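# Pull out and quarter-turn the right-side yellow rod

## Task

Take the yellow rod closest to the right arm, draw it outward until it stops, rotate it 90 degrees so its player figures are horizontal, and finish with neither arm in contact with that rod.

## Robot and tools

Robot: two arms, left_arm and right_arm, each with six revolute joints and a two-finger gripper carrying a wrist camera (cam_left_wrist, cam_right_wrist, both 672x504 fisheye). The fingers point along the gripper's +z axis and separate along its y axis. end_effector_position is the spot between the pads, roughly 1 cm short of the fingertips.

Frames: the scene frame has its origin at table-top height halfway between the nominal bases, +z up, +x out over the table, and left_arm on the +y side (image sides do not follow these names). Calibrated bases in the scene frame: left_arm at (-0.028, +0.289, +0.027) m, right_arm at (-0.040, -0.349, +0.007) m, both nearly unrotated. Hand positions, orientations (quat wxyz) and wrist-camera poses are reported in each arm's own base frame; they may be off by a few cm, more at long reach.

Joint order (used in every row and every per-joint list): wrist pitch, shoulder, wrist yaw, wrist roll, elbow, waist. Stated ranges in rad: waist -2.618..3.054, shoulder 0..3.142, elbow 0..3.142, wrist pitch -1.571..1.571, wrist yaw -1.571..1.571, wrist roll -2.094..2.094; true ends may differ by up to 0.059 rad.

A row is always one flat list of 14 numbers, each in [-1, 1]: left_arm's six joint numbers then its opening, then right_arm's six joint numbers then its opening. Joint numbers are offsets, not poses: they add to the Joint targets that stand when the action (or move) begins, scaled so 1.0 = 2.224 rad for waist, shoulder and elbow and 8.485 rad for the three wrist joints. Sending the same offset again moves further. Opening is absolute: +1 fully open, -1 shut. A 0 in an opening slot is a real command (half-closed), so resend the current value to leave a gripper alone; send 0 joint offsets to hold an arm.

execute_actions(actions, cameras): actions is a list of actions; each action is a list of up to 15 rows, one row per 1/30 s step, the last row repeating to fill 15 steps (one action = 0.5 s). Every row in one action counts from the targets at that action's start. An action that pushes a joint more than 0.059 rad beyond its range is rejected for both arms; a malformed action, or a failing first action, rejects the whole call. An empty list just reports state. cameras: omitted/null/["all"] for all, [] for none; unknown names invalidate the call.

move(target, speed, blend, opening_speed, blocking, cameras): target is one 14-number row or a list of up to 15 such rows; every row's offsets count from the same starting Joint targets. All joints move in step, so the hand follows a curve; no obstacle avoidance. speed in rad/s (0.01 to 12.57, default 0.5) caps the joint with the longest way to go, one value or one per target. blend in rad rounds corners between listed targets. opening_speed (at least 0.2 per second on the -1..+1 scale) makes finger changes gradual; use a slow value on fragile things. blocking=false returns after about 0.5 s while motion continues. The result adds a 'move:' line: done, off_target (resting over 0.035 rad from target), moving, held, fault, plus limits=held when steps were withheld.

wait(seconds 0 to 10): lets time pass with commands held. stop(): brakes a running move, needing some room. zoom_image(camera, region): camera is cam_left_wrist or cam_right_wrist, region [x0, y0, x1, y1] in image pixels from the top-left, at most 504x504. read_manual(section): licence texts only. finished_scene(scene): this scene's number; ends it irreversibly, so call only when the goal holds.

Results: Joint positions (rad) and Joint velocities (rad/s) per arm in the joint order, then finger gap in m (0.094 fully open). Joint targets are the base for your next offsets. Tool commands shows current gripper commands. grip_measured is the opening on the command scale, reading slightly wide when empty and narrower under a squeeze. Joint torques follow the same order; entries 2, 5 and 6 wrap sign beyond ±28 N m. Action calls also list joint positions at some steps. 'joint sent to its limit' means a joint was clipped at its end; 'joint command not followed' means the clearance check altered that arm's targets. 'within noise' on velocities means at rest.

Limits on motion: each target may lead the measured angle by at most 0.339 rad (big joints) or 2.2 rad (wrist); targets putting the hand more than 200 mm from its measured spot are scaled back. Large moves may need several actions; tiny ones may not start.

Avoid: fast contacts and slamming into the rod or table; any contact between the two arms (including closing a gripper on the other's fingers); releasing parts while they move; pushing toward unreachable poses, holding stretched out or loaded for long, which heats motors (MOTOR HOT at 75 °C, fault folding the arm at 90 °C, arm collapse at 100 °C). To stop pressing on something, command targets back past the measured positions. Camera cables count as the arm touching. Time passes while you think, so keep plans short.

Each tool is called after "Request:" as name(argument=value, ...), one argument or row to a line, values as JSON.

## Session

Request:
execute_actions(
  actions=[],
)

Scene clock: 0.00 s.
left_arm: end_effector_position=(+0.4007, +0.0076, +0.1253) grip_measured=+1.000 end_effector_quat_wxyz=(+0.625, -0.028, +0.778, +0.057) | right_arm: end_effector_position=(+0.3999, -0.0295, +0.1148) grip_measured=+1.000 end_effector_quat_wxyz=(+0.608, +0.063, +0.791, -0.024)
Joint names: [wrist pitch, shoulder, wrist yaw, wrist roll, elbow, waist]
Joint positions: left_arm=[0.966 1.539 -0.191 0.014 0.356 -0.068 0.094] | right_arm=[0.914 1.54 0.071 0.059 0.363 -0.045 0.094]
Joint velocities: within noise
Joint torques (N m): no reading
Heat: left arm: 47 °C; right arm: 43 °C.
Joint targets: left_arm=[0.959 1.536 -0.192 0.014 0.359 -0.068] | right_arm=[0.904 1.537 0.071 0.060 0.366 -0.045]
Tool commands: left_gripper/opening=+1.0 right_gripper/opening=+1.0

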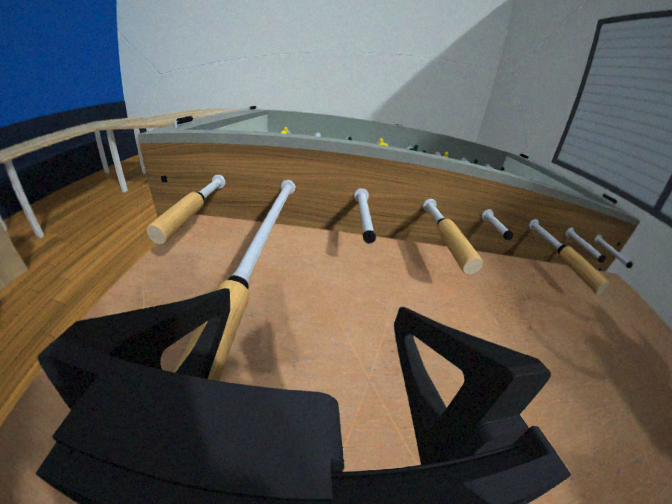

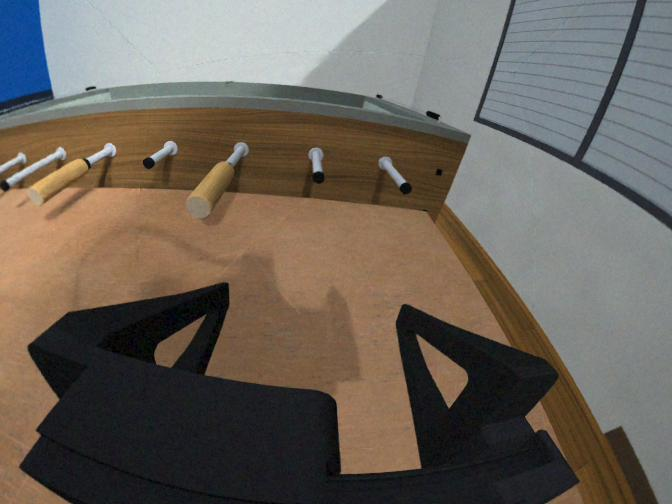

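Request:
zoom_image(
  camera="cam_left_wrist",
  region=[130, 90, 640, 290],
)

Request:
zoom_image(
  camera="cam_left_wrist",
  region=[230, 95, 560, 200],
)

Request:
zoom_image(
  camera="cam_right_wrist",
  region=[0, 70, 480, 240],
)

Region (130, 90, 640, 290) is 510x200 pixels. A region can be at most 504 by 504 pixels.

Scaled by 1.527 from the camera's 672x504 image, which has a finer 960x720 frame.

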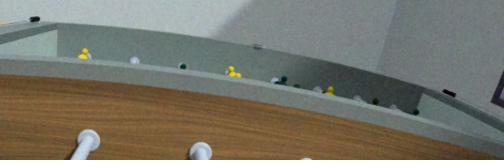

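Scaled by 1.050 from the camera's 672x504 image, which has a finer 960x720 frame.

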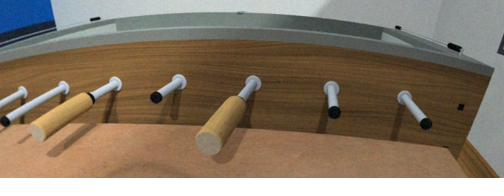

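Request:
move(
  target=[0,0,0,0,0,0,1,0.0507,0.3309,0.0312,-0.1921,0.2217,0.1569,-0.1],
  speed=0.8,
)

Scene clock: 67.27 s.
left_arm: end_effector_position=(+0.4007, +0.0076, +0.1253) grip_measured=+1.000 end_effector_quat_wxyz=(+0.625, -0.028, +0.778, +0.057) | right_arm: end_effector_position=(+0.5146, +0.0993, +0.0646) grip_measured=-0.098 end_effector_quat_wxyz=(-0.456, +0.526, -0.524, +0.490)
Joint names: [wrist pitch, shoulder, wrist yaw, wrist roll, elbow, waist]
Joint positions: left_arm=[0.966 1.539 -0.191 0.014 0.356 -0.068 0.094] | right_arm=[1.307 2.254 0.333 -1.573 0.837 0.3 0.042]
Joint velocities: within noise
Joint torques (N m): left_arm=[1.84 -6.35 -0.05 0.01 5.35 -0.05] | right_arm=[1.97 -7.5 0.08 0.09 5.71 0.39]
Heat: left arm: 46 °C; right arm: 44 °C.
Joint targets: left_arm=[0.959 1.536 -0.192 0.014 0.359 -0.068] | right_arm=[1.334 2.273 0.336 -1.570 0.859 0.304]
move: done
camera_calibration:
cam_right_wrist: T_world_to_cam=[[0.0588351, 0.212941, 0.975292, -0.123703], [-0.409625, -0.885796, 0.218112, 0.317358], [0.910355, -0.412336, 0.0351101, -0.311987], [0, 0, 0, 1]] pos_world=[0.421295, 0.178812, 0.0623811]

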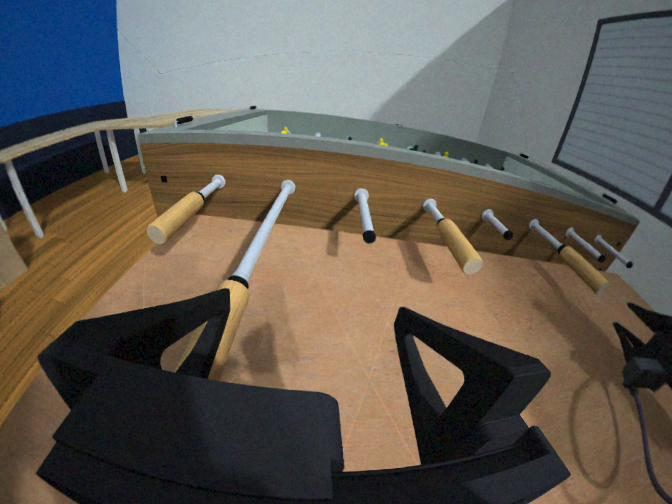

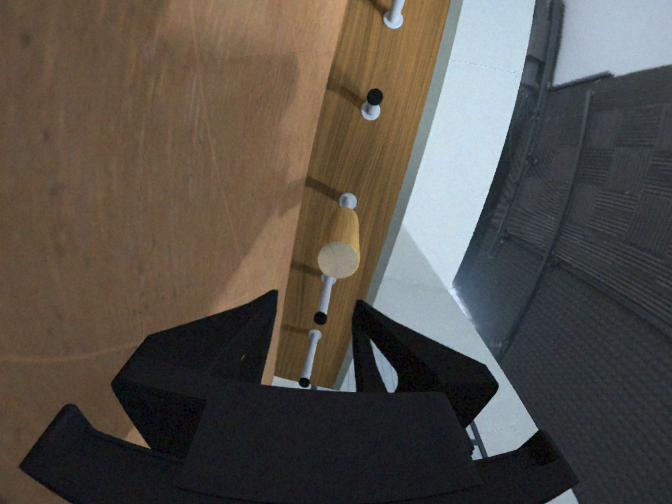

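Request:
move(
  target=[
    [0,0,0,0,0,0,1,-0.01926,0.0303,-0.00495,0,0.1038,-0.0189,0.05],
    [0,0,0,0,0,0,1,-0.0369,0.0823,-0.00896,0,0.223,-0.0342,0.05],
  ],
  speed=0.4,
)

Scene clock: 86.03 s.
left_arm: end_effector_position=(+0.4007, +0.0076, +0.1253) grip_measured=+1.000 end_effector_quat_wxyz=(+0.625, -0.028, +0.778, +0.057) | right_arm: end_effector_position=(+0.6194, +0.1011, +0.0842) grip_measured=+0.048 end_effector_quat_wxyz=(-0.470, +0.511, -0.520, +0.498)
Joint names: [wrist pitch, shoulder, wrist yaw, wrist roll, elbow, waist]
Joint positions: left_arm=[0.966 1.539 -0.191 0.014 0.356 -0.068 0.094] | right_arm=[1.035 2.429 0.273 -1.574 1.329 0.237 0.049]
Joint velocities: within noise
Joint torques (N m): left_arm=[1.84 -6.38 -0.04 0 5.38 -0.06] | right_arm=[1.58 -9.46 -0.11 0.05 7.6 -0.77]
Heat: left arm: 46 °C; right arm: 47 °C.
Joint targets: left_arm=[0.959 1.536 -0.192 0.014 0.359 -0.068] | right_arm=[1.021 2.456 0.260 -1.570 1.355 0.228]
move: done
camera_calibration:
cam_right_wrist: T_world_to_cam=[[0.0195488, 0.197978, 0.980011, -0.123886], [-0.420727, -0.887558, 0.187694, 0.367228], [0.906977, -0.415986, 0.0659441, -0.407534], [0, 0, 0, 1]] pos_world=[0.526548, 0.180934, 0.0793575]

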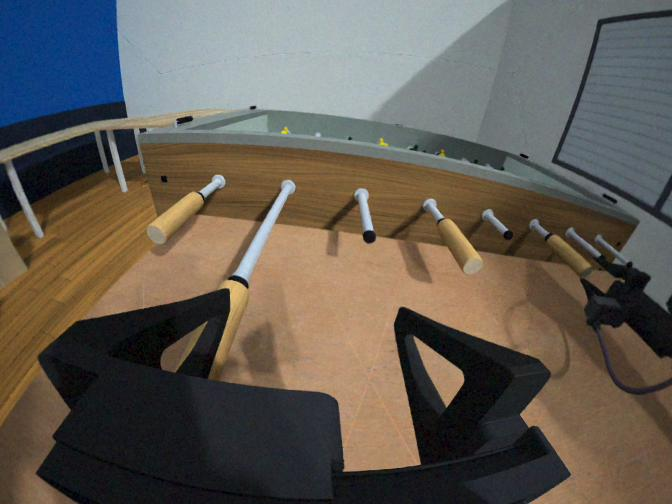

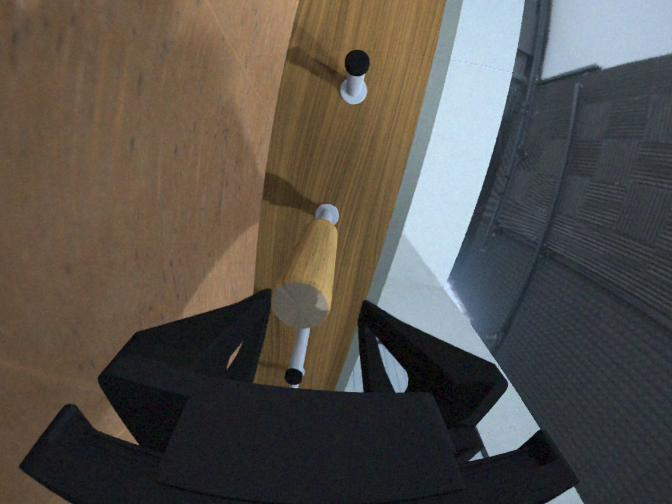

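Request:
move(
  target=[0,0,0,0,0,0,1,0.0204,-0.040,0.004,0,-0.1178,0.0153,0.15],
  speed=0.4,
)

Scene clock: 106.10 s.
left_arm: end_effector_position=(+0.4007, +0.0076, +0.1253) grip_measured=+1.000 end_effector_quat_wxyz=(+0.625, -0.028, +0.778, +0.057) | right_arm: end_effector_position=(+0.5742, +0.0974, +0.0560) grip_measured=+0.148 end_effector_quat_wxyz=(-0.458, +0.522, -0.525, +0.492)
Joint names: [wrist pitch, shoulder, wrist yaw, wrist roll, elbow, waist]
Joint positions: left_arm=[0.966 1.539 -0.191 0.014 0.356 -0.068 0.094] | right_arm=[1.185 2.394 0.291 -1.574 1.109 0.254 0.054]
Joint velocities: within noise
Joint torques (N m): left_arm=[1.85 -6.34 -0.04 0 5.35 -0.06] | right_arm=[1.78 -12.7 0.13 0.06 3.55 0.7]
Heat: left arm: 45 °C; right arm: 46 °C.
Joint targets: left_arm=[0.959 1.536 -0.192 0.014 0.359 -0.068] | right_arm=[1.194 2.367 0.294 -1.570 1.093 0.262]
move: done
camera_calibration:
cam_right_wrist: T_world_to_cam=[[0.0522745, 0.208057, 0.976719, -0.114285], [-0.414657, -0.885234, 0.210762, 0.345239], [0.908475, -0.416021, 0.0399972, -0.365538], [0, 0, 0, 1]] pos_world=[0.481212, 0.177324, 0.0534813]

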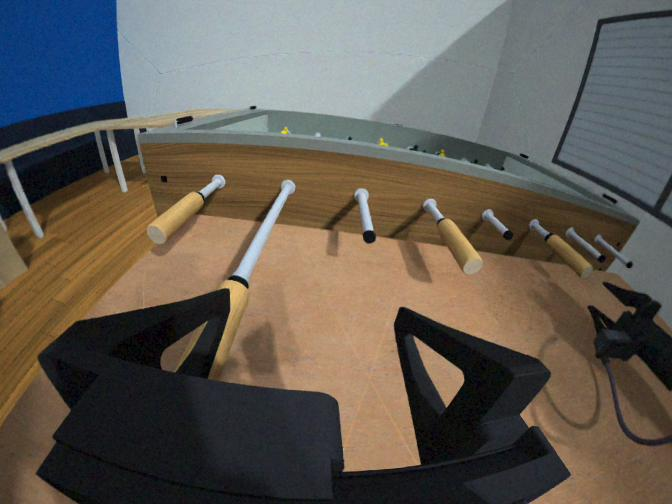

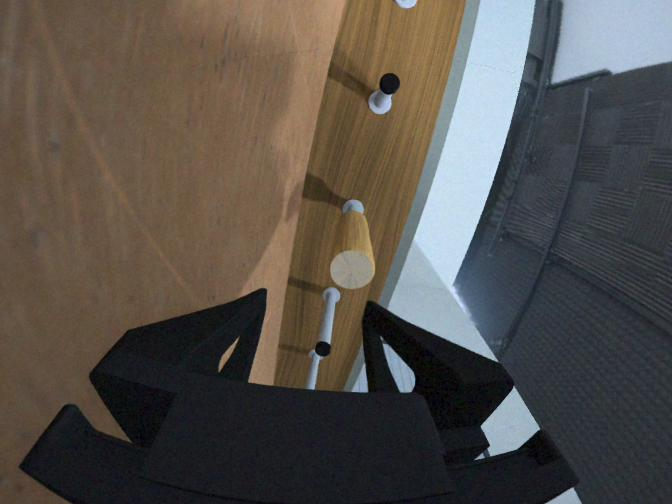

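Request:
move(
  target=[0,0,0,0,0,0,1,-0.0028,-0.0256,0,0,0,0,0.15],
  speed=0.4,
  cameras=[],
)

Request:
move(
  target=[0,0,0,0,0,0,1,-0.0127,0.0475,-0.0025,0,0.0835,-0.0094,0.15],
  speed=0.3,
)

Scene clock: 122.57 s.
left_arm: end_effector_position=(+0.4007, +0.0076, +0.1253) grip_measured=+1.000 end_effector_quat_wxyz=(+0.625, -0.028, +0.778, +0.057) | right_arm: end_effector_position=(+0.5769, +0.0981, +0.0913) grip_measured=+0.148 end_effector_quat_wxyz=(+0.478, -0.503, +0.515, -0.503)
Joint names: [wrist pitch, shoulder, wrist yaw, wrist roll, elbow, waist]
Joint positions: left_arm=[0.966 1.539 -0.191 0.014 0.356 -0.068 0.094] | right_arm=[1.182 2.33 0.292 -1.574 1.109 0.254 0.054]
Joint velocities: within noise
Joint torques (N m): left_arm=[1.85 -6.34 -0.04 0.01 5.31 -0.09] | right_arm=[1.61 -11.97 0.07 0.06 3.86 0.69]
Heat: left arm: 45 °C; right arm: 46 °C.
Joint targets: left_arm=[0.959 1.536 -0.192 0.014 0.359 -0.068] | right_arm=[1.170 2.311 0.294 -1.570 1.093 0.262]
move: done
No camera images: "cameras" was empty.

Scene clock: 123.73 s.
left_arm: end_effector_position=(+0.4007, +0.0076, +0.1253) grip_measured=+1.000 end_effector_quat_wxyz=(+0.625, -0.028, +0.778, +0.057) | right_arm: end_effector_position=(+0.6046, +0.1026, +0.0862) grip_measured=+0.148 end_effector_quat_wxyz=(-0.470, +0.510, -0.519, +0.499)
Joint names: [wrist pitch, shoulder, wrist yaw, wrist roll, elbow, waist]
Joint positions: left_arm=[0.966 1.539 -0.191 0.014 0.356 -0.068 0.094] | right_arm=[1.076 2.392 0.286 -1.574 1.253 0.249 0.054]
Joint velocities: within noise
Joint torques (N m): left_arm=[1.84 -6.38 -0.04 0 5.35 -0.05] | right_arm=[1.66 -9.28 -0.09 0.06 7.41 -0.65]
Heat: left arm: 45 °C; right arm: 46 °C.
Joint targets: left_arm=[0.959 1.536 -0.192 0.014 0.359 -0.068] | right_arm=[1.062 2.416 0.273 -1.570 1.279 0.241]
move: done
camera_calibration:
cam_right_wrist: T_world_to_cam=[[0.0167473, 0.198451, 0.979968, -0.124341], [-0.4222, -0.887038, 0.186847, 0.362904], [0.906348, -0.416871, 0.0689305, -0.393286], [0, 0, 0, 1]] pos_world=[0.511754, 0.182635, 0.0811518]

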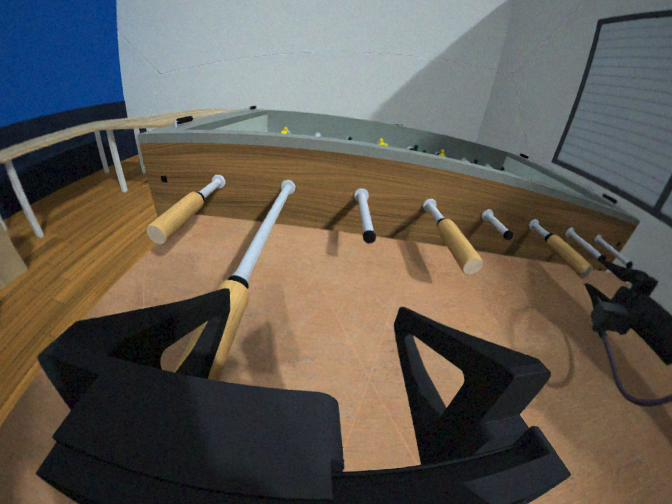

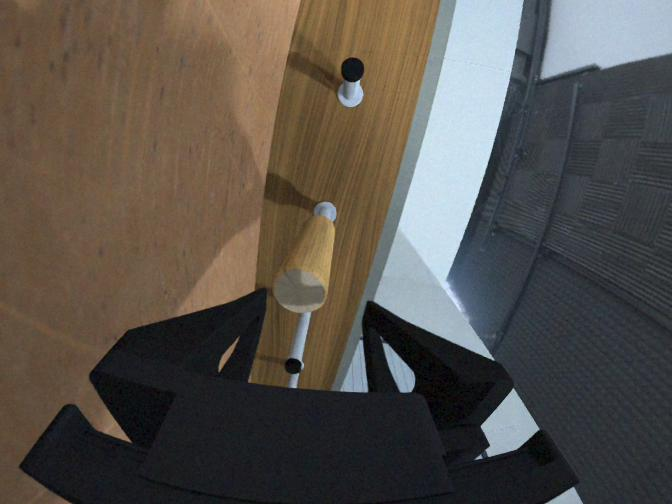

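Request:
move(
  target=[0,0,0,0,0,0,1,0,0.0135,0,0,0,-0.0045,0.15],
  speed=0.3,
)

Scene clock: 132.10 s.
left_arm: end_effector_position=(+0.4007, +0.0076, +0.1253) grip_measured=+1.000 end_effector_quat_wxyz=(+0.625, -0.028, +0.778, +0.057) | right_arm: end_effector_position=(+0.6042, +0.0963, +0.0666) grip_measured=+0.148 end_effector_quat_wxyz=(-0.457, +0.519, -0.527, +0.494)
Joint names: [wrist pitch, shoulder, wrist yaw, wrist roll, elbow, waist]
Joint positions: left_arm=[0.966 1.539 -0.191 0.014 0.356 -0.068 0.094] | right_arm=[1.072 2.423 0.285 -1.574 1.253 0.238 0.054]
Joint velocities: within noise
Joint torques (N m): left_arm=[1.85 -6.37 -0.05 0.02 5.38 -0.03] | right_arm=[1.66 -9.32 -0.08 0.06 7.27 -0.64]
Heat: left arm: 45 °C; right arm: 46 °C.
Joint targets: left_arm=[0.959 1.536 -0.192 0.014 0.359 -0.068] | right_arm=[1.062 2.446 0.272 -1.570 1.279 0.231]
move: done
camera_calibration:
cam_right_wrist: T_world_to_cam=[[0.0526249, 0.206527, 0.977025, -0.126118], [-0.423455, -0.881447, 0.209132, 0.359474], [0.904387, -0.424732, 0.041069, -0.390518], [0, 0, 0, 1]] pos_world=[0.512037, 0.177039, 0.0640814]

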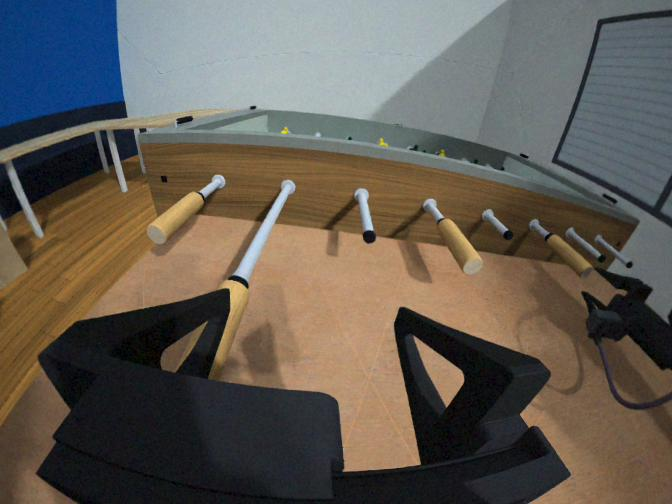

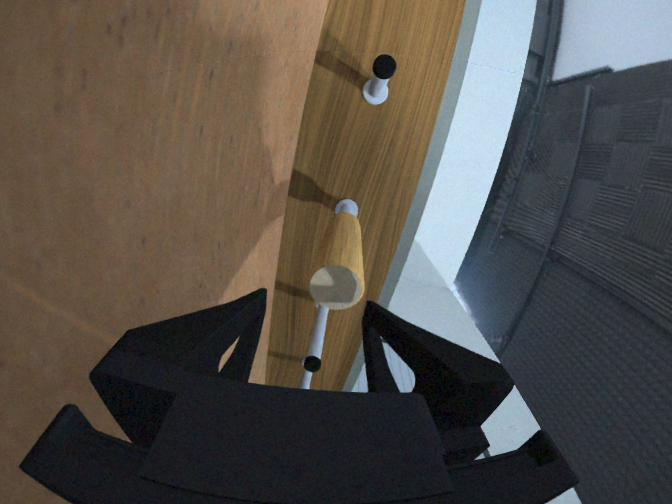

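Request:
move(
  target=[0,0,0,0,0,0,1,-0.0156,0.0508,-0.0042,0,0.125,-0.0108,0.15],
  speed=0.3,
)

Scene clock: 142.30 s.
left_arm: end_effector_position=(+0.4007, +0.0076, +0.1253) grip_measured=+1.000 end_effector_quat_wxyz=(+0.625, -0.028, +0.778, +0.057) | right_arm: end_effector_position=(+0.6559, +0.0989, +0.0837) grip_measured=+0.148 end_effector_quat_wxyz=(+0.474, -0.508, +0.518, -0.499)
Joint names: [wrist pitch, shoulder, wrist yaw, wrist roll, elbow, waist]
Joint positions: left_arm=[0.966 1.539 -0.191 0.014 0.356 -0.068 0.094] | right_arm=[0.945 2.53 0.25 -1.574 1.531 0.215 0.054]
Joint velocities: within noise
Joint torques (N m): left_arm=[1.85 -6.38 -0.05 0.01 5.33 -0.06] | right_arm=[1.66 -10.17 -0.09 0.06 8.01 -0.68]
Heat: left arm: 45 °C; right arm: 45 °C.
Joint targets: left_arm=[0.959 1.536 -0.192 0.014 0.359 -0.068] | right_arm=[0.930 2.559 0.237 -1.570 1.557 0.207]
move: done
camera_calibration:
cam_right_wrist: T_world_to_cam=[[0.00877712, 0.194623, 0.980839, -0.116362], [-0.421998, -0.888531, 0.180083, 0.382261], [0.906554, -0.415492, 0.0743318, -0.44203], [0, 0, 0, 1]] pos_world=[0.563059, 0.178637, 0.0781502]

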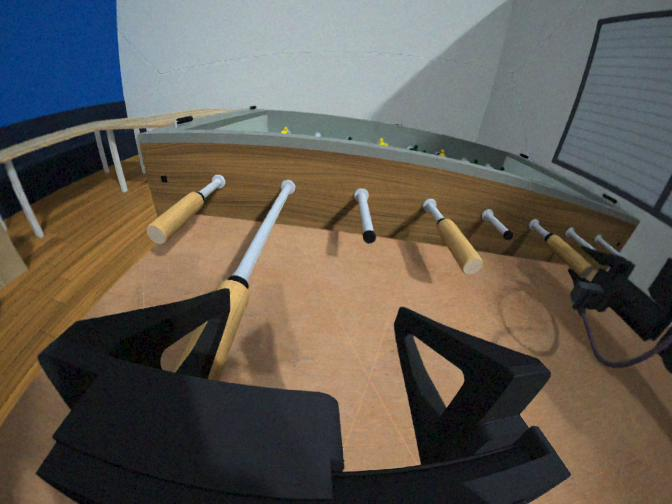

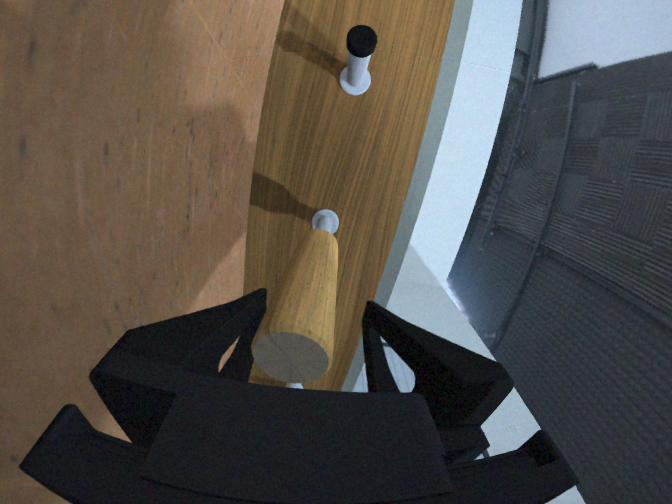

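Request:
move(
  target=[0,0,0,0,0,0,1,0,0.0085,0,0,0,0,0.15],
  speed=0.3,
  cameras=["cam_right_wrist"],
)

Request:
move(
  target=[0,0,0,0,0,0,1,0,0,0,0,0,0,-0.6],
  opening_speed=0.4,
  cameras=["cam_right_wrist"],
)

Scene clock: 156.37 s.
left_arm: end_effector_position=(+0.4007, +0.0076, +0.1253) grip_measured=+1.000 end_effector_quat_wxyz=(+0.625, -0.028, +0.778, +0.057) | right_arm: end_effector_position=(+0.6550, +0.0987, +0.0684) grip_measured=+0.148 end_effector_quat_wxyz=(-0.466, +0.516, -0.522, +0.494)
Joint names: [wrist pitch, shoulder, wrist yaw, wrist roll, elbow, waist]
Joint positions: left_arm=[0.966 1.539 -0.191 0.014 0.356 -0.068 0.094] | right_arm=[0.941 2.552 0.25 -1.574 1.531 0.215 0.054]
Joint velocities: within noise
Joint torques (N m): left_arm=[1.84 -6.37 -0.06 0.02 5.31 -0.02] | right_arm=[1.62 -10.26 -0.09 0.06 8.05 -0.65]
Heat: left arm: 45 °C; right arm: 45 °C.
Joint targets: left_arm=[0.959 1.536 -0.192 0.014 0.359 -0.068] | right_arm=[0.930 2.578 0.237 -1.570 1.557 0.207]
move: done
camera_calibration:
cam_right_wrist: T_world_to_cam=[[0.0335763, 0.199971, 0.979226, -0.118071], [-0.41689, -0.887669, 0.195568, 0.379921], [0.908337, -0.414796, 0.0535613, -0.439792], [0, 0, 0, 1]] pos_world=[0.561829, 0.17843, 0.0648739]
Images, in order (width x height): cam_right_wrist 672x504.

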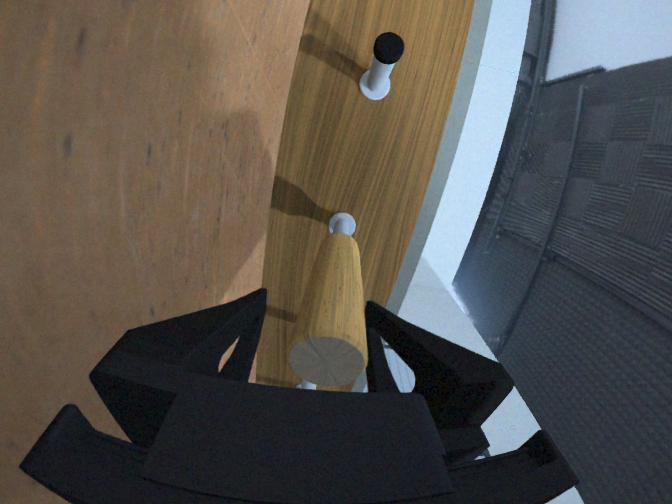

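Scene clock: 158.47 s.
left_arm: end_effector_position=(+0.4007, +0.0076, +0.1253) grip_measured=+1.000 end_effector_quat_wxyz=(+0.625, -0.028, +0.778, +0.057) | right_arm: end_effector_position=(+0.6562, +0.0990, +0.0759) grip_measured=-0.298 end_effector_quat_wxyz=(+0.474, -0.508, +0.517, -0.500)
Joint names: [wrist pitch, shoulder, wrist yaw, wrist roll, elbow, waist]
Joint positions: left_arm=[0.966 1.539 -0.191 0.014 0.356 -0.068 0.094] | right_arm=[0.964 2.552 0.25 -1.574 1.536 0.215 0.033]
Joint velocities: within noise
Joint torques (N m): left_arm=[1.84 -6.34 -0.05 0 5.34 -0.05] | right_arm=[1.44 -10.48 -0.09 0.06 7.53 -0.66]
Heat: left arm: 45 °C; right arm: 45 °C.
Joint targets: left_arm=[0.959 1.536 -0.192 0.014 0.359 -0.068] | right_arm=[0.930 2.578 0.237 -1.570 1.557 0.207]
move: done
camera_calibration:
cam_right_wrist: T_world_to_cam=[[0.00762162, 0.194354, 0.980902, -0.107939], [-0.421867, -0.888738, 0.179371, 0.38387], [0.906626, -0.415177, 0.075218, -0.441742], [0, 0, 0, 1]] pos_world=[0.563259, 0.178737, 0.0702493]
Images, in order (width x height): cam_right_wrist 672x504.

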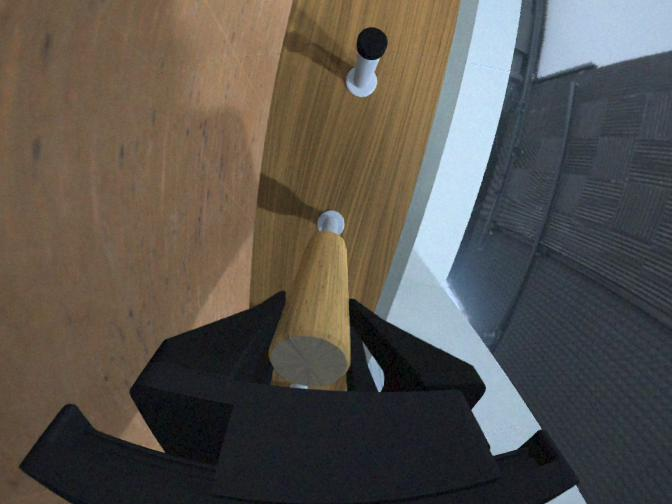

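Request:
move(
  target=[0,0,0,0,0,0,1,0,0,0,0.187,0,0,-0.6],
  speed=0.7,
)

Scene clock: 168.87 s.
left_arm: end_effector_position=(+0.4007, +0.0076, +0.1253) grip_measured=+1.000 end_effector_quat_wxyz=(+0.625, -0.028, +0.778, +0.057) | right_arm: end_effector_position=(+0.6570, +0.1047, +0.0758) grip_measured=-0.305 end_effector_quat_wxyz=(+0.688, -0.015, +0.725, -0.006)
Joint names: [wrist pitch, shoulder, wrist yaw, wrist roll, elbow, waist]
Joint positions: left_arm=[0.966 1.539 -0.191 0.014 0.356 -0.068 0.094] | right_arm=[0.963 2.552 0.197 -0.02 1.537 0.209 0.033]
Joint velocities: within noise
Joint torques (N m): left_arm=[1.85 -6.35 -0.04 0.01 5.38 -0.05] | right_arm=[1.45 -10.48 0.48 0.46 7.51 -0.13]
Heat: left arm: 45 °C; right arm: 45 °C.
Joint targets: left_arm=[0.959 1.536 -0.192 0.014 0.359 -0.068] | right_arm=[0.930 2.578 0.237 0.017 1.557 0.207]
move: off_target (right_arm); right_arm: the wrist yaw is farthest, 0.040 rad from its target
camera_calibration:
cam_right_wrist: T_world_to_cam=[[-0.0266318, -0.977399, 0.209721, 0.0947111], [-0.442954, -0.176536, -0.878992, 0.408743], [0.896149, -0.116306, -0.428241, -0.426344], [0, 0, 0, 1]] pos_world=[0.565645, 0.115142, 0.156841]

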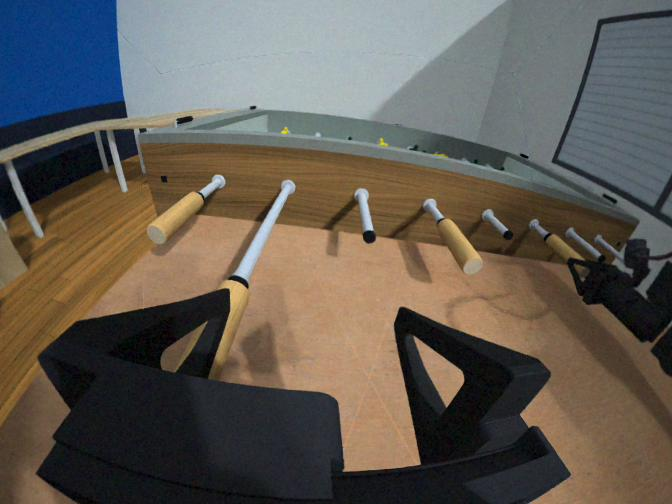

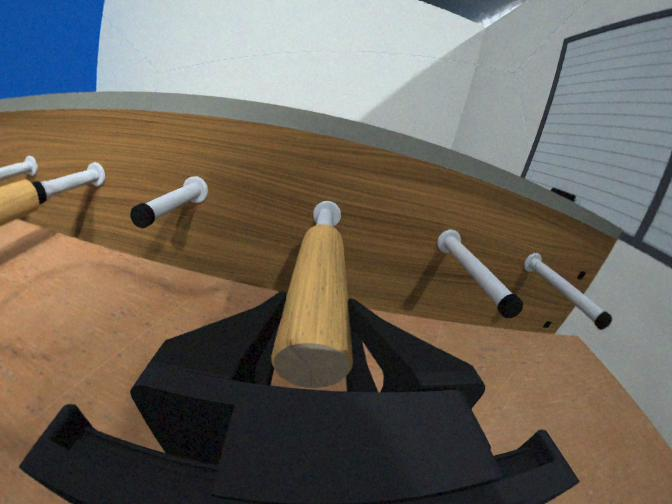

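Request:
move(
  target=[
    [0,0,0,0,0,0,1,0.01414,-0.0863,0.0055,0,-0.1443,0.022,-0.6],
    [0,0,0,0,0,0,1,0.0239,-0.1563,0.0106,0,-0.2698,0.0415,-0.6],
  ],
  blend=0.05,
  speed=0.4,
)

Scene clock: 195.43 s.
left_arm: end_effector_position=(+0.4007, +0.0076, +0.1253) grip_measured=+1.000 end_effector_quat_wxyz=(+0.625, -0.028, +0.778, +0.057) | right_arm: end_effector_position=(+0.5454, +0.1058, +0.0727) grip_measured=-0.305 end_effector_quat_wxyz=(+0.659, -0.014, +0.752, -0.017)
Joint names: [wrist pitch, shoulder, wrist yaw, wrist roll, elbow, waist]
Joint positions: left_arm=[0.966 1.539 -0.191 0.014 0.356 -0.068 0.094] | right_arm=[1.142 2.254 0.286 -0.006 0.974 0.28 0.033]
Joint velocities: within noise
Joint torques (N m): left_arm=[1.84 -6.38 -0.05 0.01 5.34 -0.05] | right_arm=[1.65 -11.55 0.52 0.25 3.54 1.74]
Heat: left arm: 44 °C; right arm: 45 °C.
Joint targets: left_arm=[0.959 1.536 -0.192 0.014 0.359 -0.068] | right_arm=[1.133 2.230 0.327 0.017 0.957 0.299]
move: off_target (right_arm); right_arm: the wrist yaw is farthest, 0.041 rad from its target
camera_calibration:
cam_right_wrist: T_world_to_cam=[[-0.027093, -0.973604, 0.22663, 0.0920262], [-0.515334, -0.180662, -0.83773, 0.393763], [0.856561, -0.139487, -0.496837, -0.298467], [0, 0, 0, 1]] pos_world=[0.461068, 0.119103, 0.160722]

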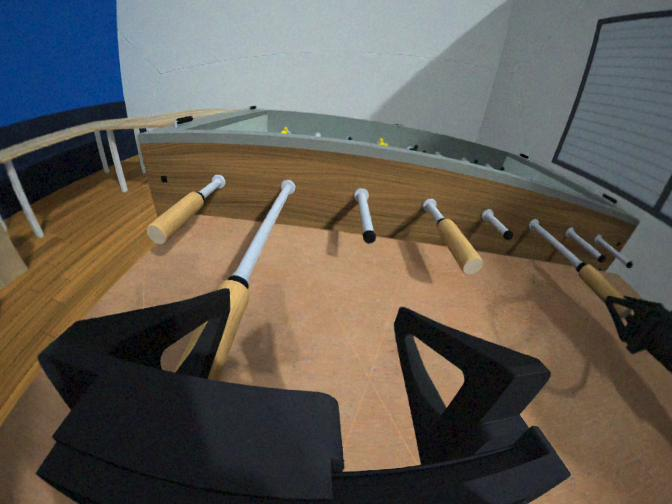

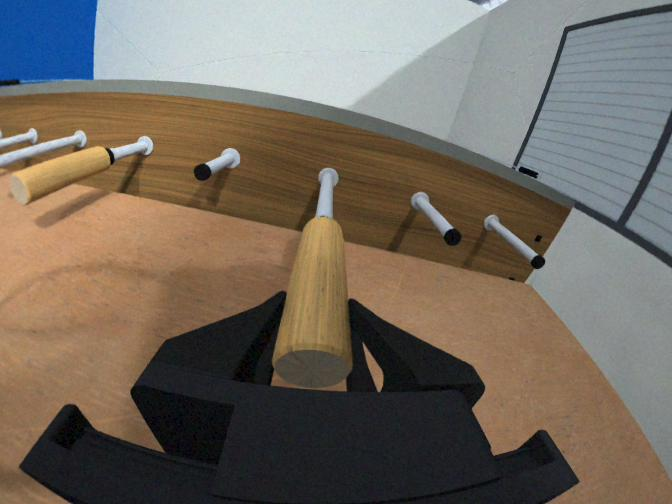

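Request:
move(
  target=[0,0,0,0,0,0,1,0.0046,-0.0705,0.0068,0,-0.1102,0.0261,-0.6],
  speed=0.4,
  cameras=[],
)

Request:
move(
  target=[0,0,0,0,0,0,1,-0.0023,-0.0787,0.0095,0,-0.0971,0.0358,-0.6],
  speed=0.3,
)

Scene clock: 203.53 s.
left_arm: end_effector_position=(+0.4007, +0.0076, +0.1253) grip_measured=+1.000 end_effector_quat_wxyz=(+0.625, -0.028, +0.778, +0.057) | right_arm: end_effector_position=(+0.4845, +0.1061, +0.0710) grip_measured=-0.306 end_effector_quat_wxyz=(+0.637, -0.020, +0.770, -0.032)
Joint names: [wrist pitch, shoulder, wrist yaw, wrist roll, elbow, waist]
Joint positions: left_arm=[0.966 1.539 -0.191 0.014 0.356 -0.068 0.094] | right_arm=[1.171 2.097 0.357 -0.006 0.724 0.339 0.033]
Joint velocities: within noise
Joint torques (N m): left_arm=[1.84 -6.35 -0.04 0.01 5.3 -0.05] | right_arm=[1.72 -10.04 0.39 0.25 3.37 1.65]
Heat: left arm: 44 °C; right arm: 46 °C.
Joint targets: left_arm=[0.959 1.536 -0.192 0.014 0.359 -0.068] | right_arm=[1.172 2.074 0.384 0.017 0.712 0.357]
move: done
No camera images: "cameras" was empty.

Scene clock: 204.57 s.
left_arm: end_effector_position=(+0.4007, +0.0076, +0.1253) grip_measured=+1.000 end_effector_quat_wxyz=(+0.625, -0.028, +0.778, +0.057) | right_arm: end_effector_position=(+0.4741, +0.1034, +0.0783) grip_measured=-0.307 end_effector_quat_wxyz=(+0.624, -0.023, +0.780, -0.039)
Joint names: [wrist pitch, shoulder, wrist yaw, wrist roll, elbow, waist]
Joint positions: left_arm=[0.966 1.539 -0.191 0.014 0.356 -0.068 0.094] | right_arm=[1.088 2.015 0.369 -0.006 0.689 0.346 0.033]
Joint velocities: within noise
Joint torques (N m): left_arm=[1.84 -6.35 -0.04 0.01 5.37 -0.05] | right_arm=[2.3 -17.35 1.15 0.25 -10.21 8.23]
Heat: left arm: 44 °C; right arm: 46 °C.
Joint targets: left_arm=[0.959 1.536 -0.192 0.014 0.359 -0.068] | right_arm=[1.153 1.898 0.465 0.017 0.496 0.437]
move: off_target (right_arm); right_arm: the elbow is farthest, 0.193 rad from its target
camera_calibration:
cam_right_wrist: T_world_to_cam=[[-0.0207419, -0.961897, 0.272625, 0.0786445], [-0.590938, -0.208158, -0.779399, 0.395386], [0.80645, -0.177271, -0.564104, -0.202043], [0, 0, 0, 1]] pos_world=[0.398217, 0.122134, 0.17275]

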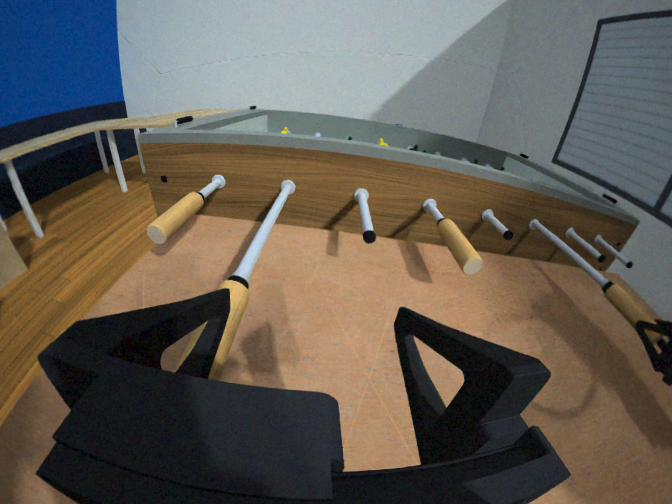

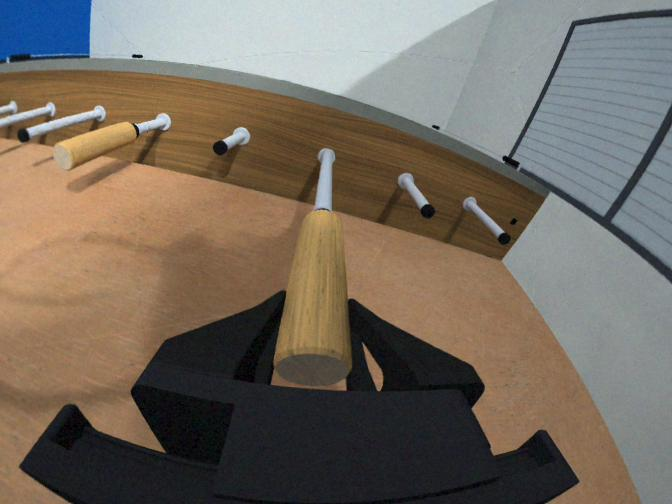

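Request:
move(
  target=[0,0,0,0,0,0,1,-0.0077,0.0526,-0.0107,0.011,0.0868,-0.0396,-0.6],
  speed=0.3,
  cameras=[],
)

Request:
move(
  target=[0,0,0,0,0,0,1,0,0,0,0,0,0,0.2],
  opening_speed=0.6,
)

Scene clock: 213.47 s.
left_arm: end_effector_position=(+0.4007, +0.0076, +0.1253) grip_measured=+1.000 end_effector_quat_wxyz=(+0.625, -0.028, +0.778, +0.057) | right_arm: end_effector_position=(+0.4780, +0.1046, +0.0743) grip_measured=-0.307 end_effector_quat_wxyz=(+0.616, +0.002, +0.787, -0.013)
Joint names: [wrist pitch, shoulder, wrist yaw, wrist roll, elbow, waist]
Joint positions: left_arm=[0.966 1.539 -0.191 0.014 0.356 -0.068 0.094] | right_arm=[1.053 2.021 0.351 0.072 0.71 0.339 0.033]
Joint velocities: within noise
Joint torques (N m): left_arm=[1.83 -6.38 -0.04 0.01 5.33 -0.06] | right_arm=[2.02 -8.23 0.34 0.38 3.03 0.91]
Heat: left arm: 44 °C; right arm: 47 °C.
Joint targets: left_arm=[0.959 1.536 -0.192 0.014 0.359 -0.068] | right_arm=[1.087 2.016 0.374 0.110 0.689 0.349]
move: off_target (right_arm); right_arm: the wrist roll is farthest, 0.038 rad from its target
No camera images: "cameras" was empty.

Scene clock: 215.03 s.
left_arm: end_effector_position=(+0.4007, +0.0076, +0.1253) grip_measured=+1.000 end_effector_quat_wxyz=(+0.625, -0.028, +0.778, +0.057) | right_arm: end_effector_position=(+0.4781, +0.1006, +0.0793) grip_measured=+0.198 end_effector_quat_wxyz=(+0.626, +0.021, +0.780, -0.011)
Joint names: [wrist pitch, shoulder, wrist yaw, wrist roll, elbow, waist]
Joint positions: left_arm=[0.966 1.539 -0.191 0.014 0.356 -0.068 0.094] | right_arm=[1.082 2.021 0.373 0.096 0.704 0.339 0.056]
Joint velocities: within noise
Joint torques (N m): left_arm=[1.85 -6.38 -0.04 0.02 5.37 -0.09] | right_arm=[1.76 -8.18 0.11 0.15 3.43 0.96]
Heat: left arm: 44 °C; right arm: 47 °C.
Joint targets: left_arm=[0.959 1.536 -0.192 0.014 0.359 -0.068] | right_arm=[1.087 2.016 0.374 0.110 0.689 0.349]
move: done
camera_calibration:
cam_right_wrist: T_world_to_cam=[[-0.0545304, -0.982976, 0.175456, 0.101753], [-0.591237, -0.109816, -0.798986, 0.38975], [0.804652, -0.147305, -0.575183, -0.206501], [0, 0, 0, 1]] pos_world=[0.402145, 0.112403, 0.174776]

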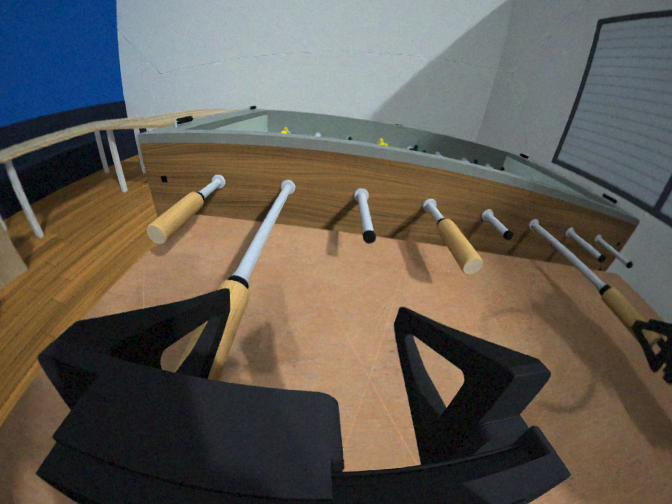

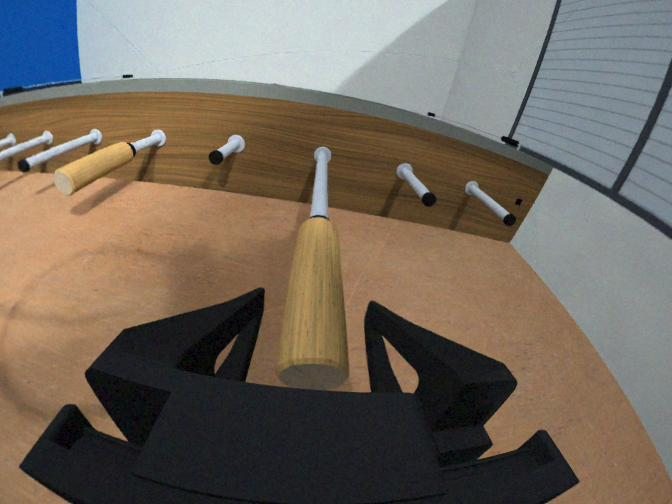

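Request:
move(
  target=[0,0,0,0,0,0,1,-0.0118,-0.20,0,0,0,0,0.6],
  speed=0.8,
)

Request:
zoom_image(
  camera="cam_left_wrist",
  region=[230, 95, 640, 280],
)

Scene clock: 226.80 s.
left_arm: end_effector_position=(+0.4007, +0.0076, +0.1253) grip_measured=+1.000 end_effector_quat_wxyz=(+0.625, -0.028, +0.778, +0.057) | right_arm: end_effector_position=(+0.4539, +0.0930, +0.2613) grip_measured=+0.598 end_effector_quat_wxyz=(+0.745, +0.059, +0.663, +0.040)
Joint names: [wrist pitch, shoulder, wrist yaw, wrist roll, elbow, waist]
Joint positions: left_arm=[0.966 1.539 -0.191 0.014 0.356 -0.068 0.094] | right_arm=[1.001 1.577 0.375 0.098 0.699 0.341 0.075]
Joint velocities: within noise
Joint torques (N m): left_arm=[1.84 -6.38 -0.05 0.02 5.34 -0.03] | right_arm=[1.56 -6.2 0.01 0.14 5.64 0.73]
Heat: left arm: 44 °C; right arm: 47 °C.
Joint targets: left_arm=[0.959 1.536 -0.192 0.014 0.359 -0.068] | right_arm=[0.987 1.571 0.374 0.110 0.689 0.349]
move: done
camera_calibration:
cam_right_wrist: T_world_to_cam=[[-0.0889543, -0.995559, 0.0307966, 0.115678], [-0.292231, -0.00347229, -0.956341, 0.415539], [0.952202, -0.0940704, -0.290624, -0.229743], [0, 0, 0, 1]] pos_world=[0.350485, 0.0949955, 0.327066]

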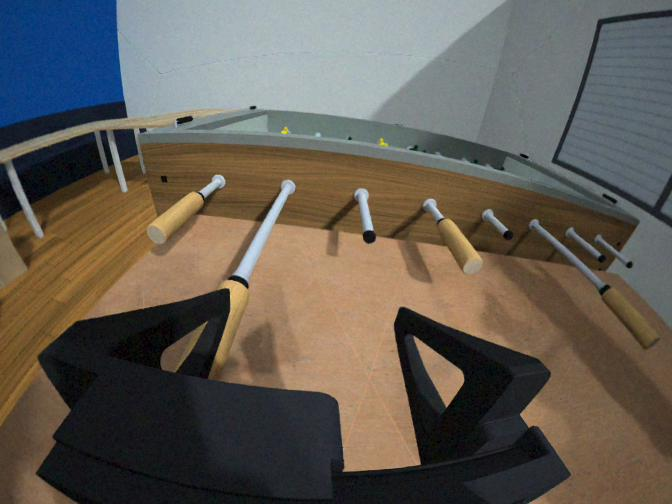

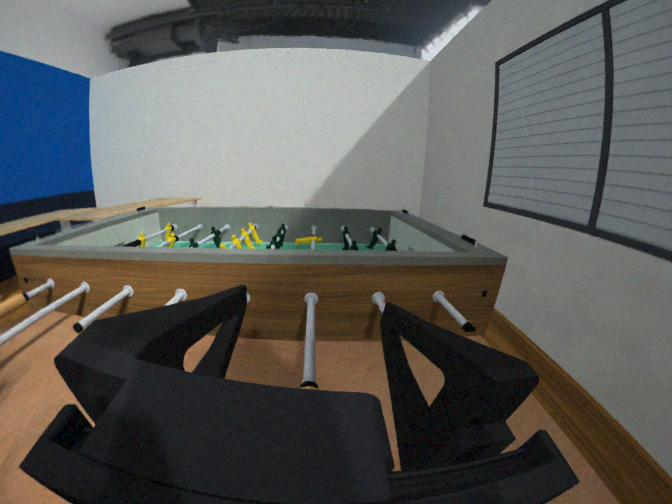

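Scaled by 1.229 from the camera's 672x504 image, which has a finer 960x720 frame.

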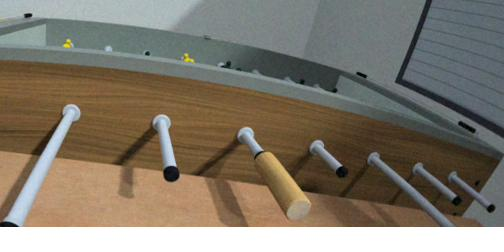

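Request:
zoom_image(
  camera="cam_right_wrist",
  region=[120, 200, 460, 280],
)

Request:
finished_scene(
  scene=1,
)

Scaled by 1.482 from the camera's 672x504 image, which has a finer 960x720 frame.

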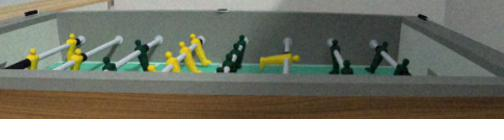

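The scene is finished: the task was done.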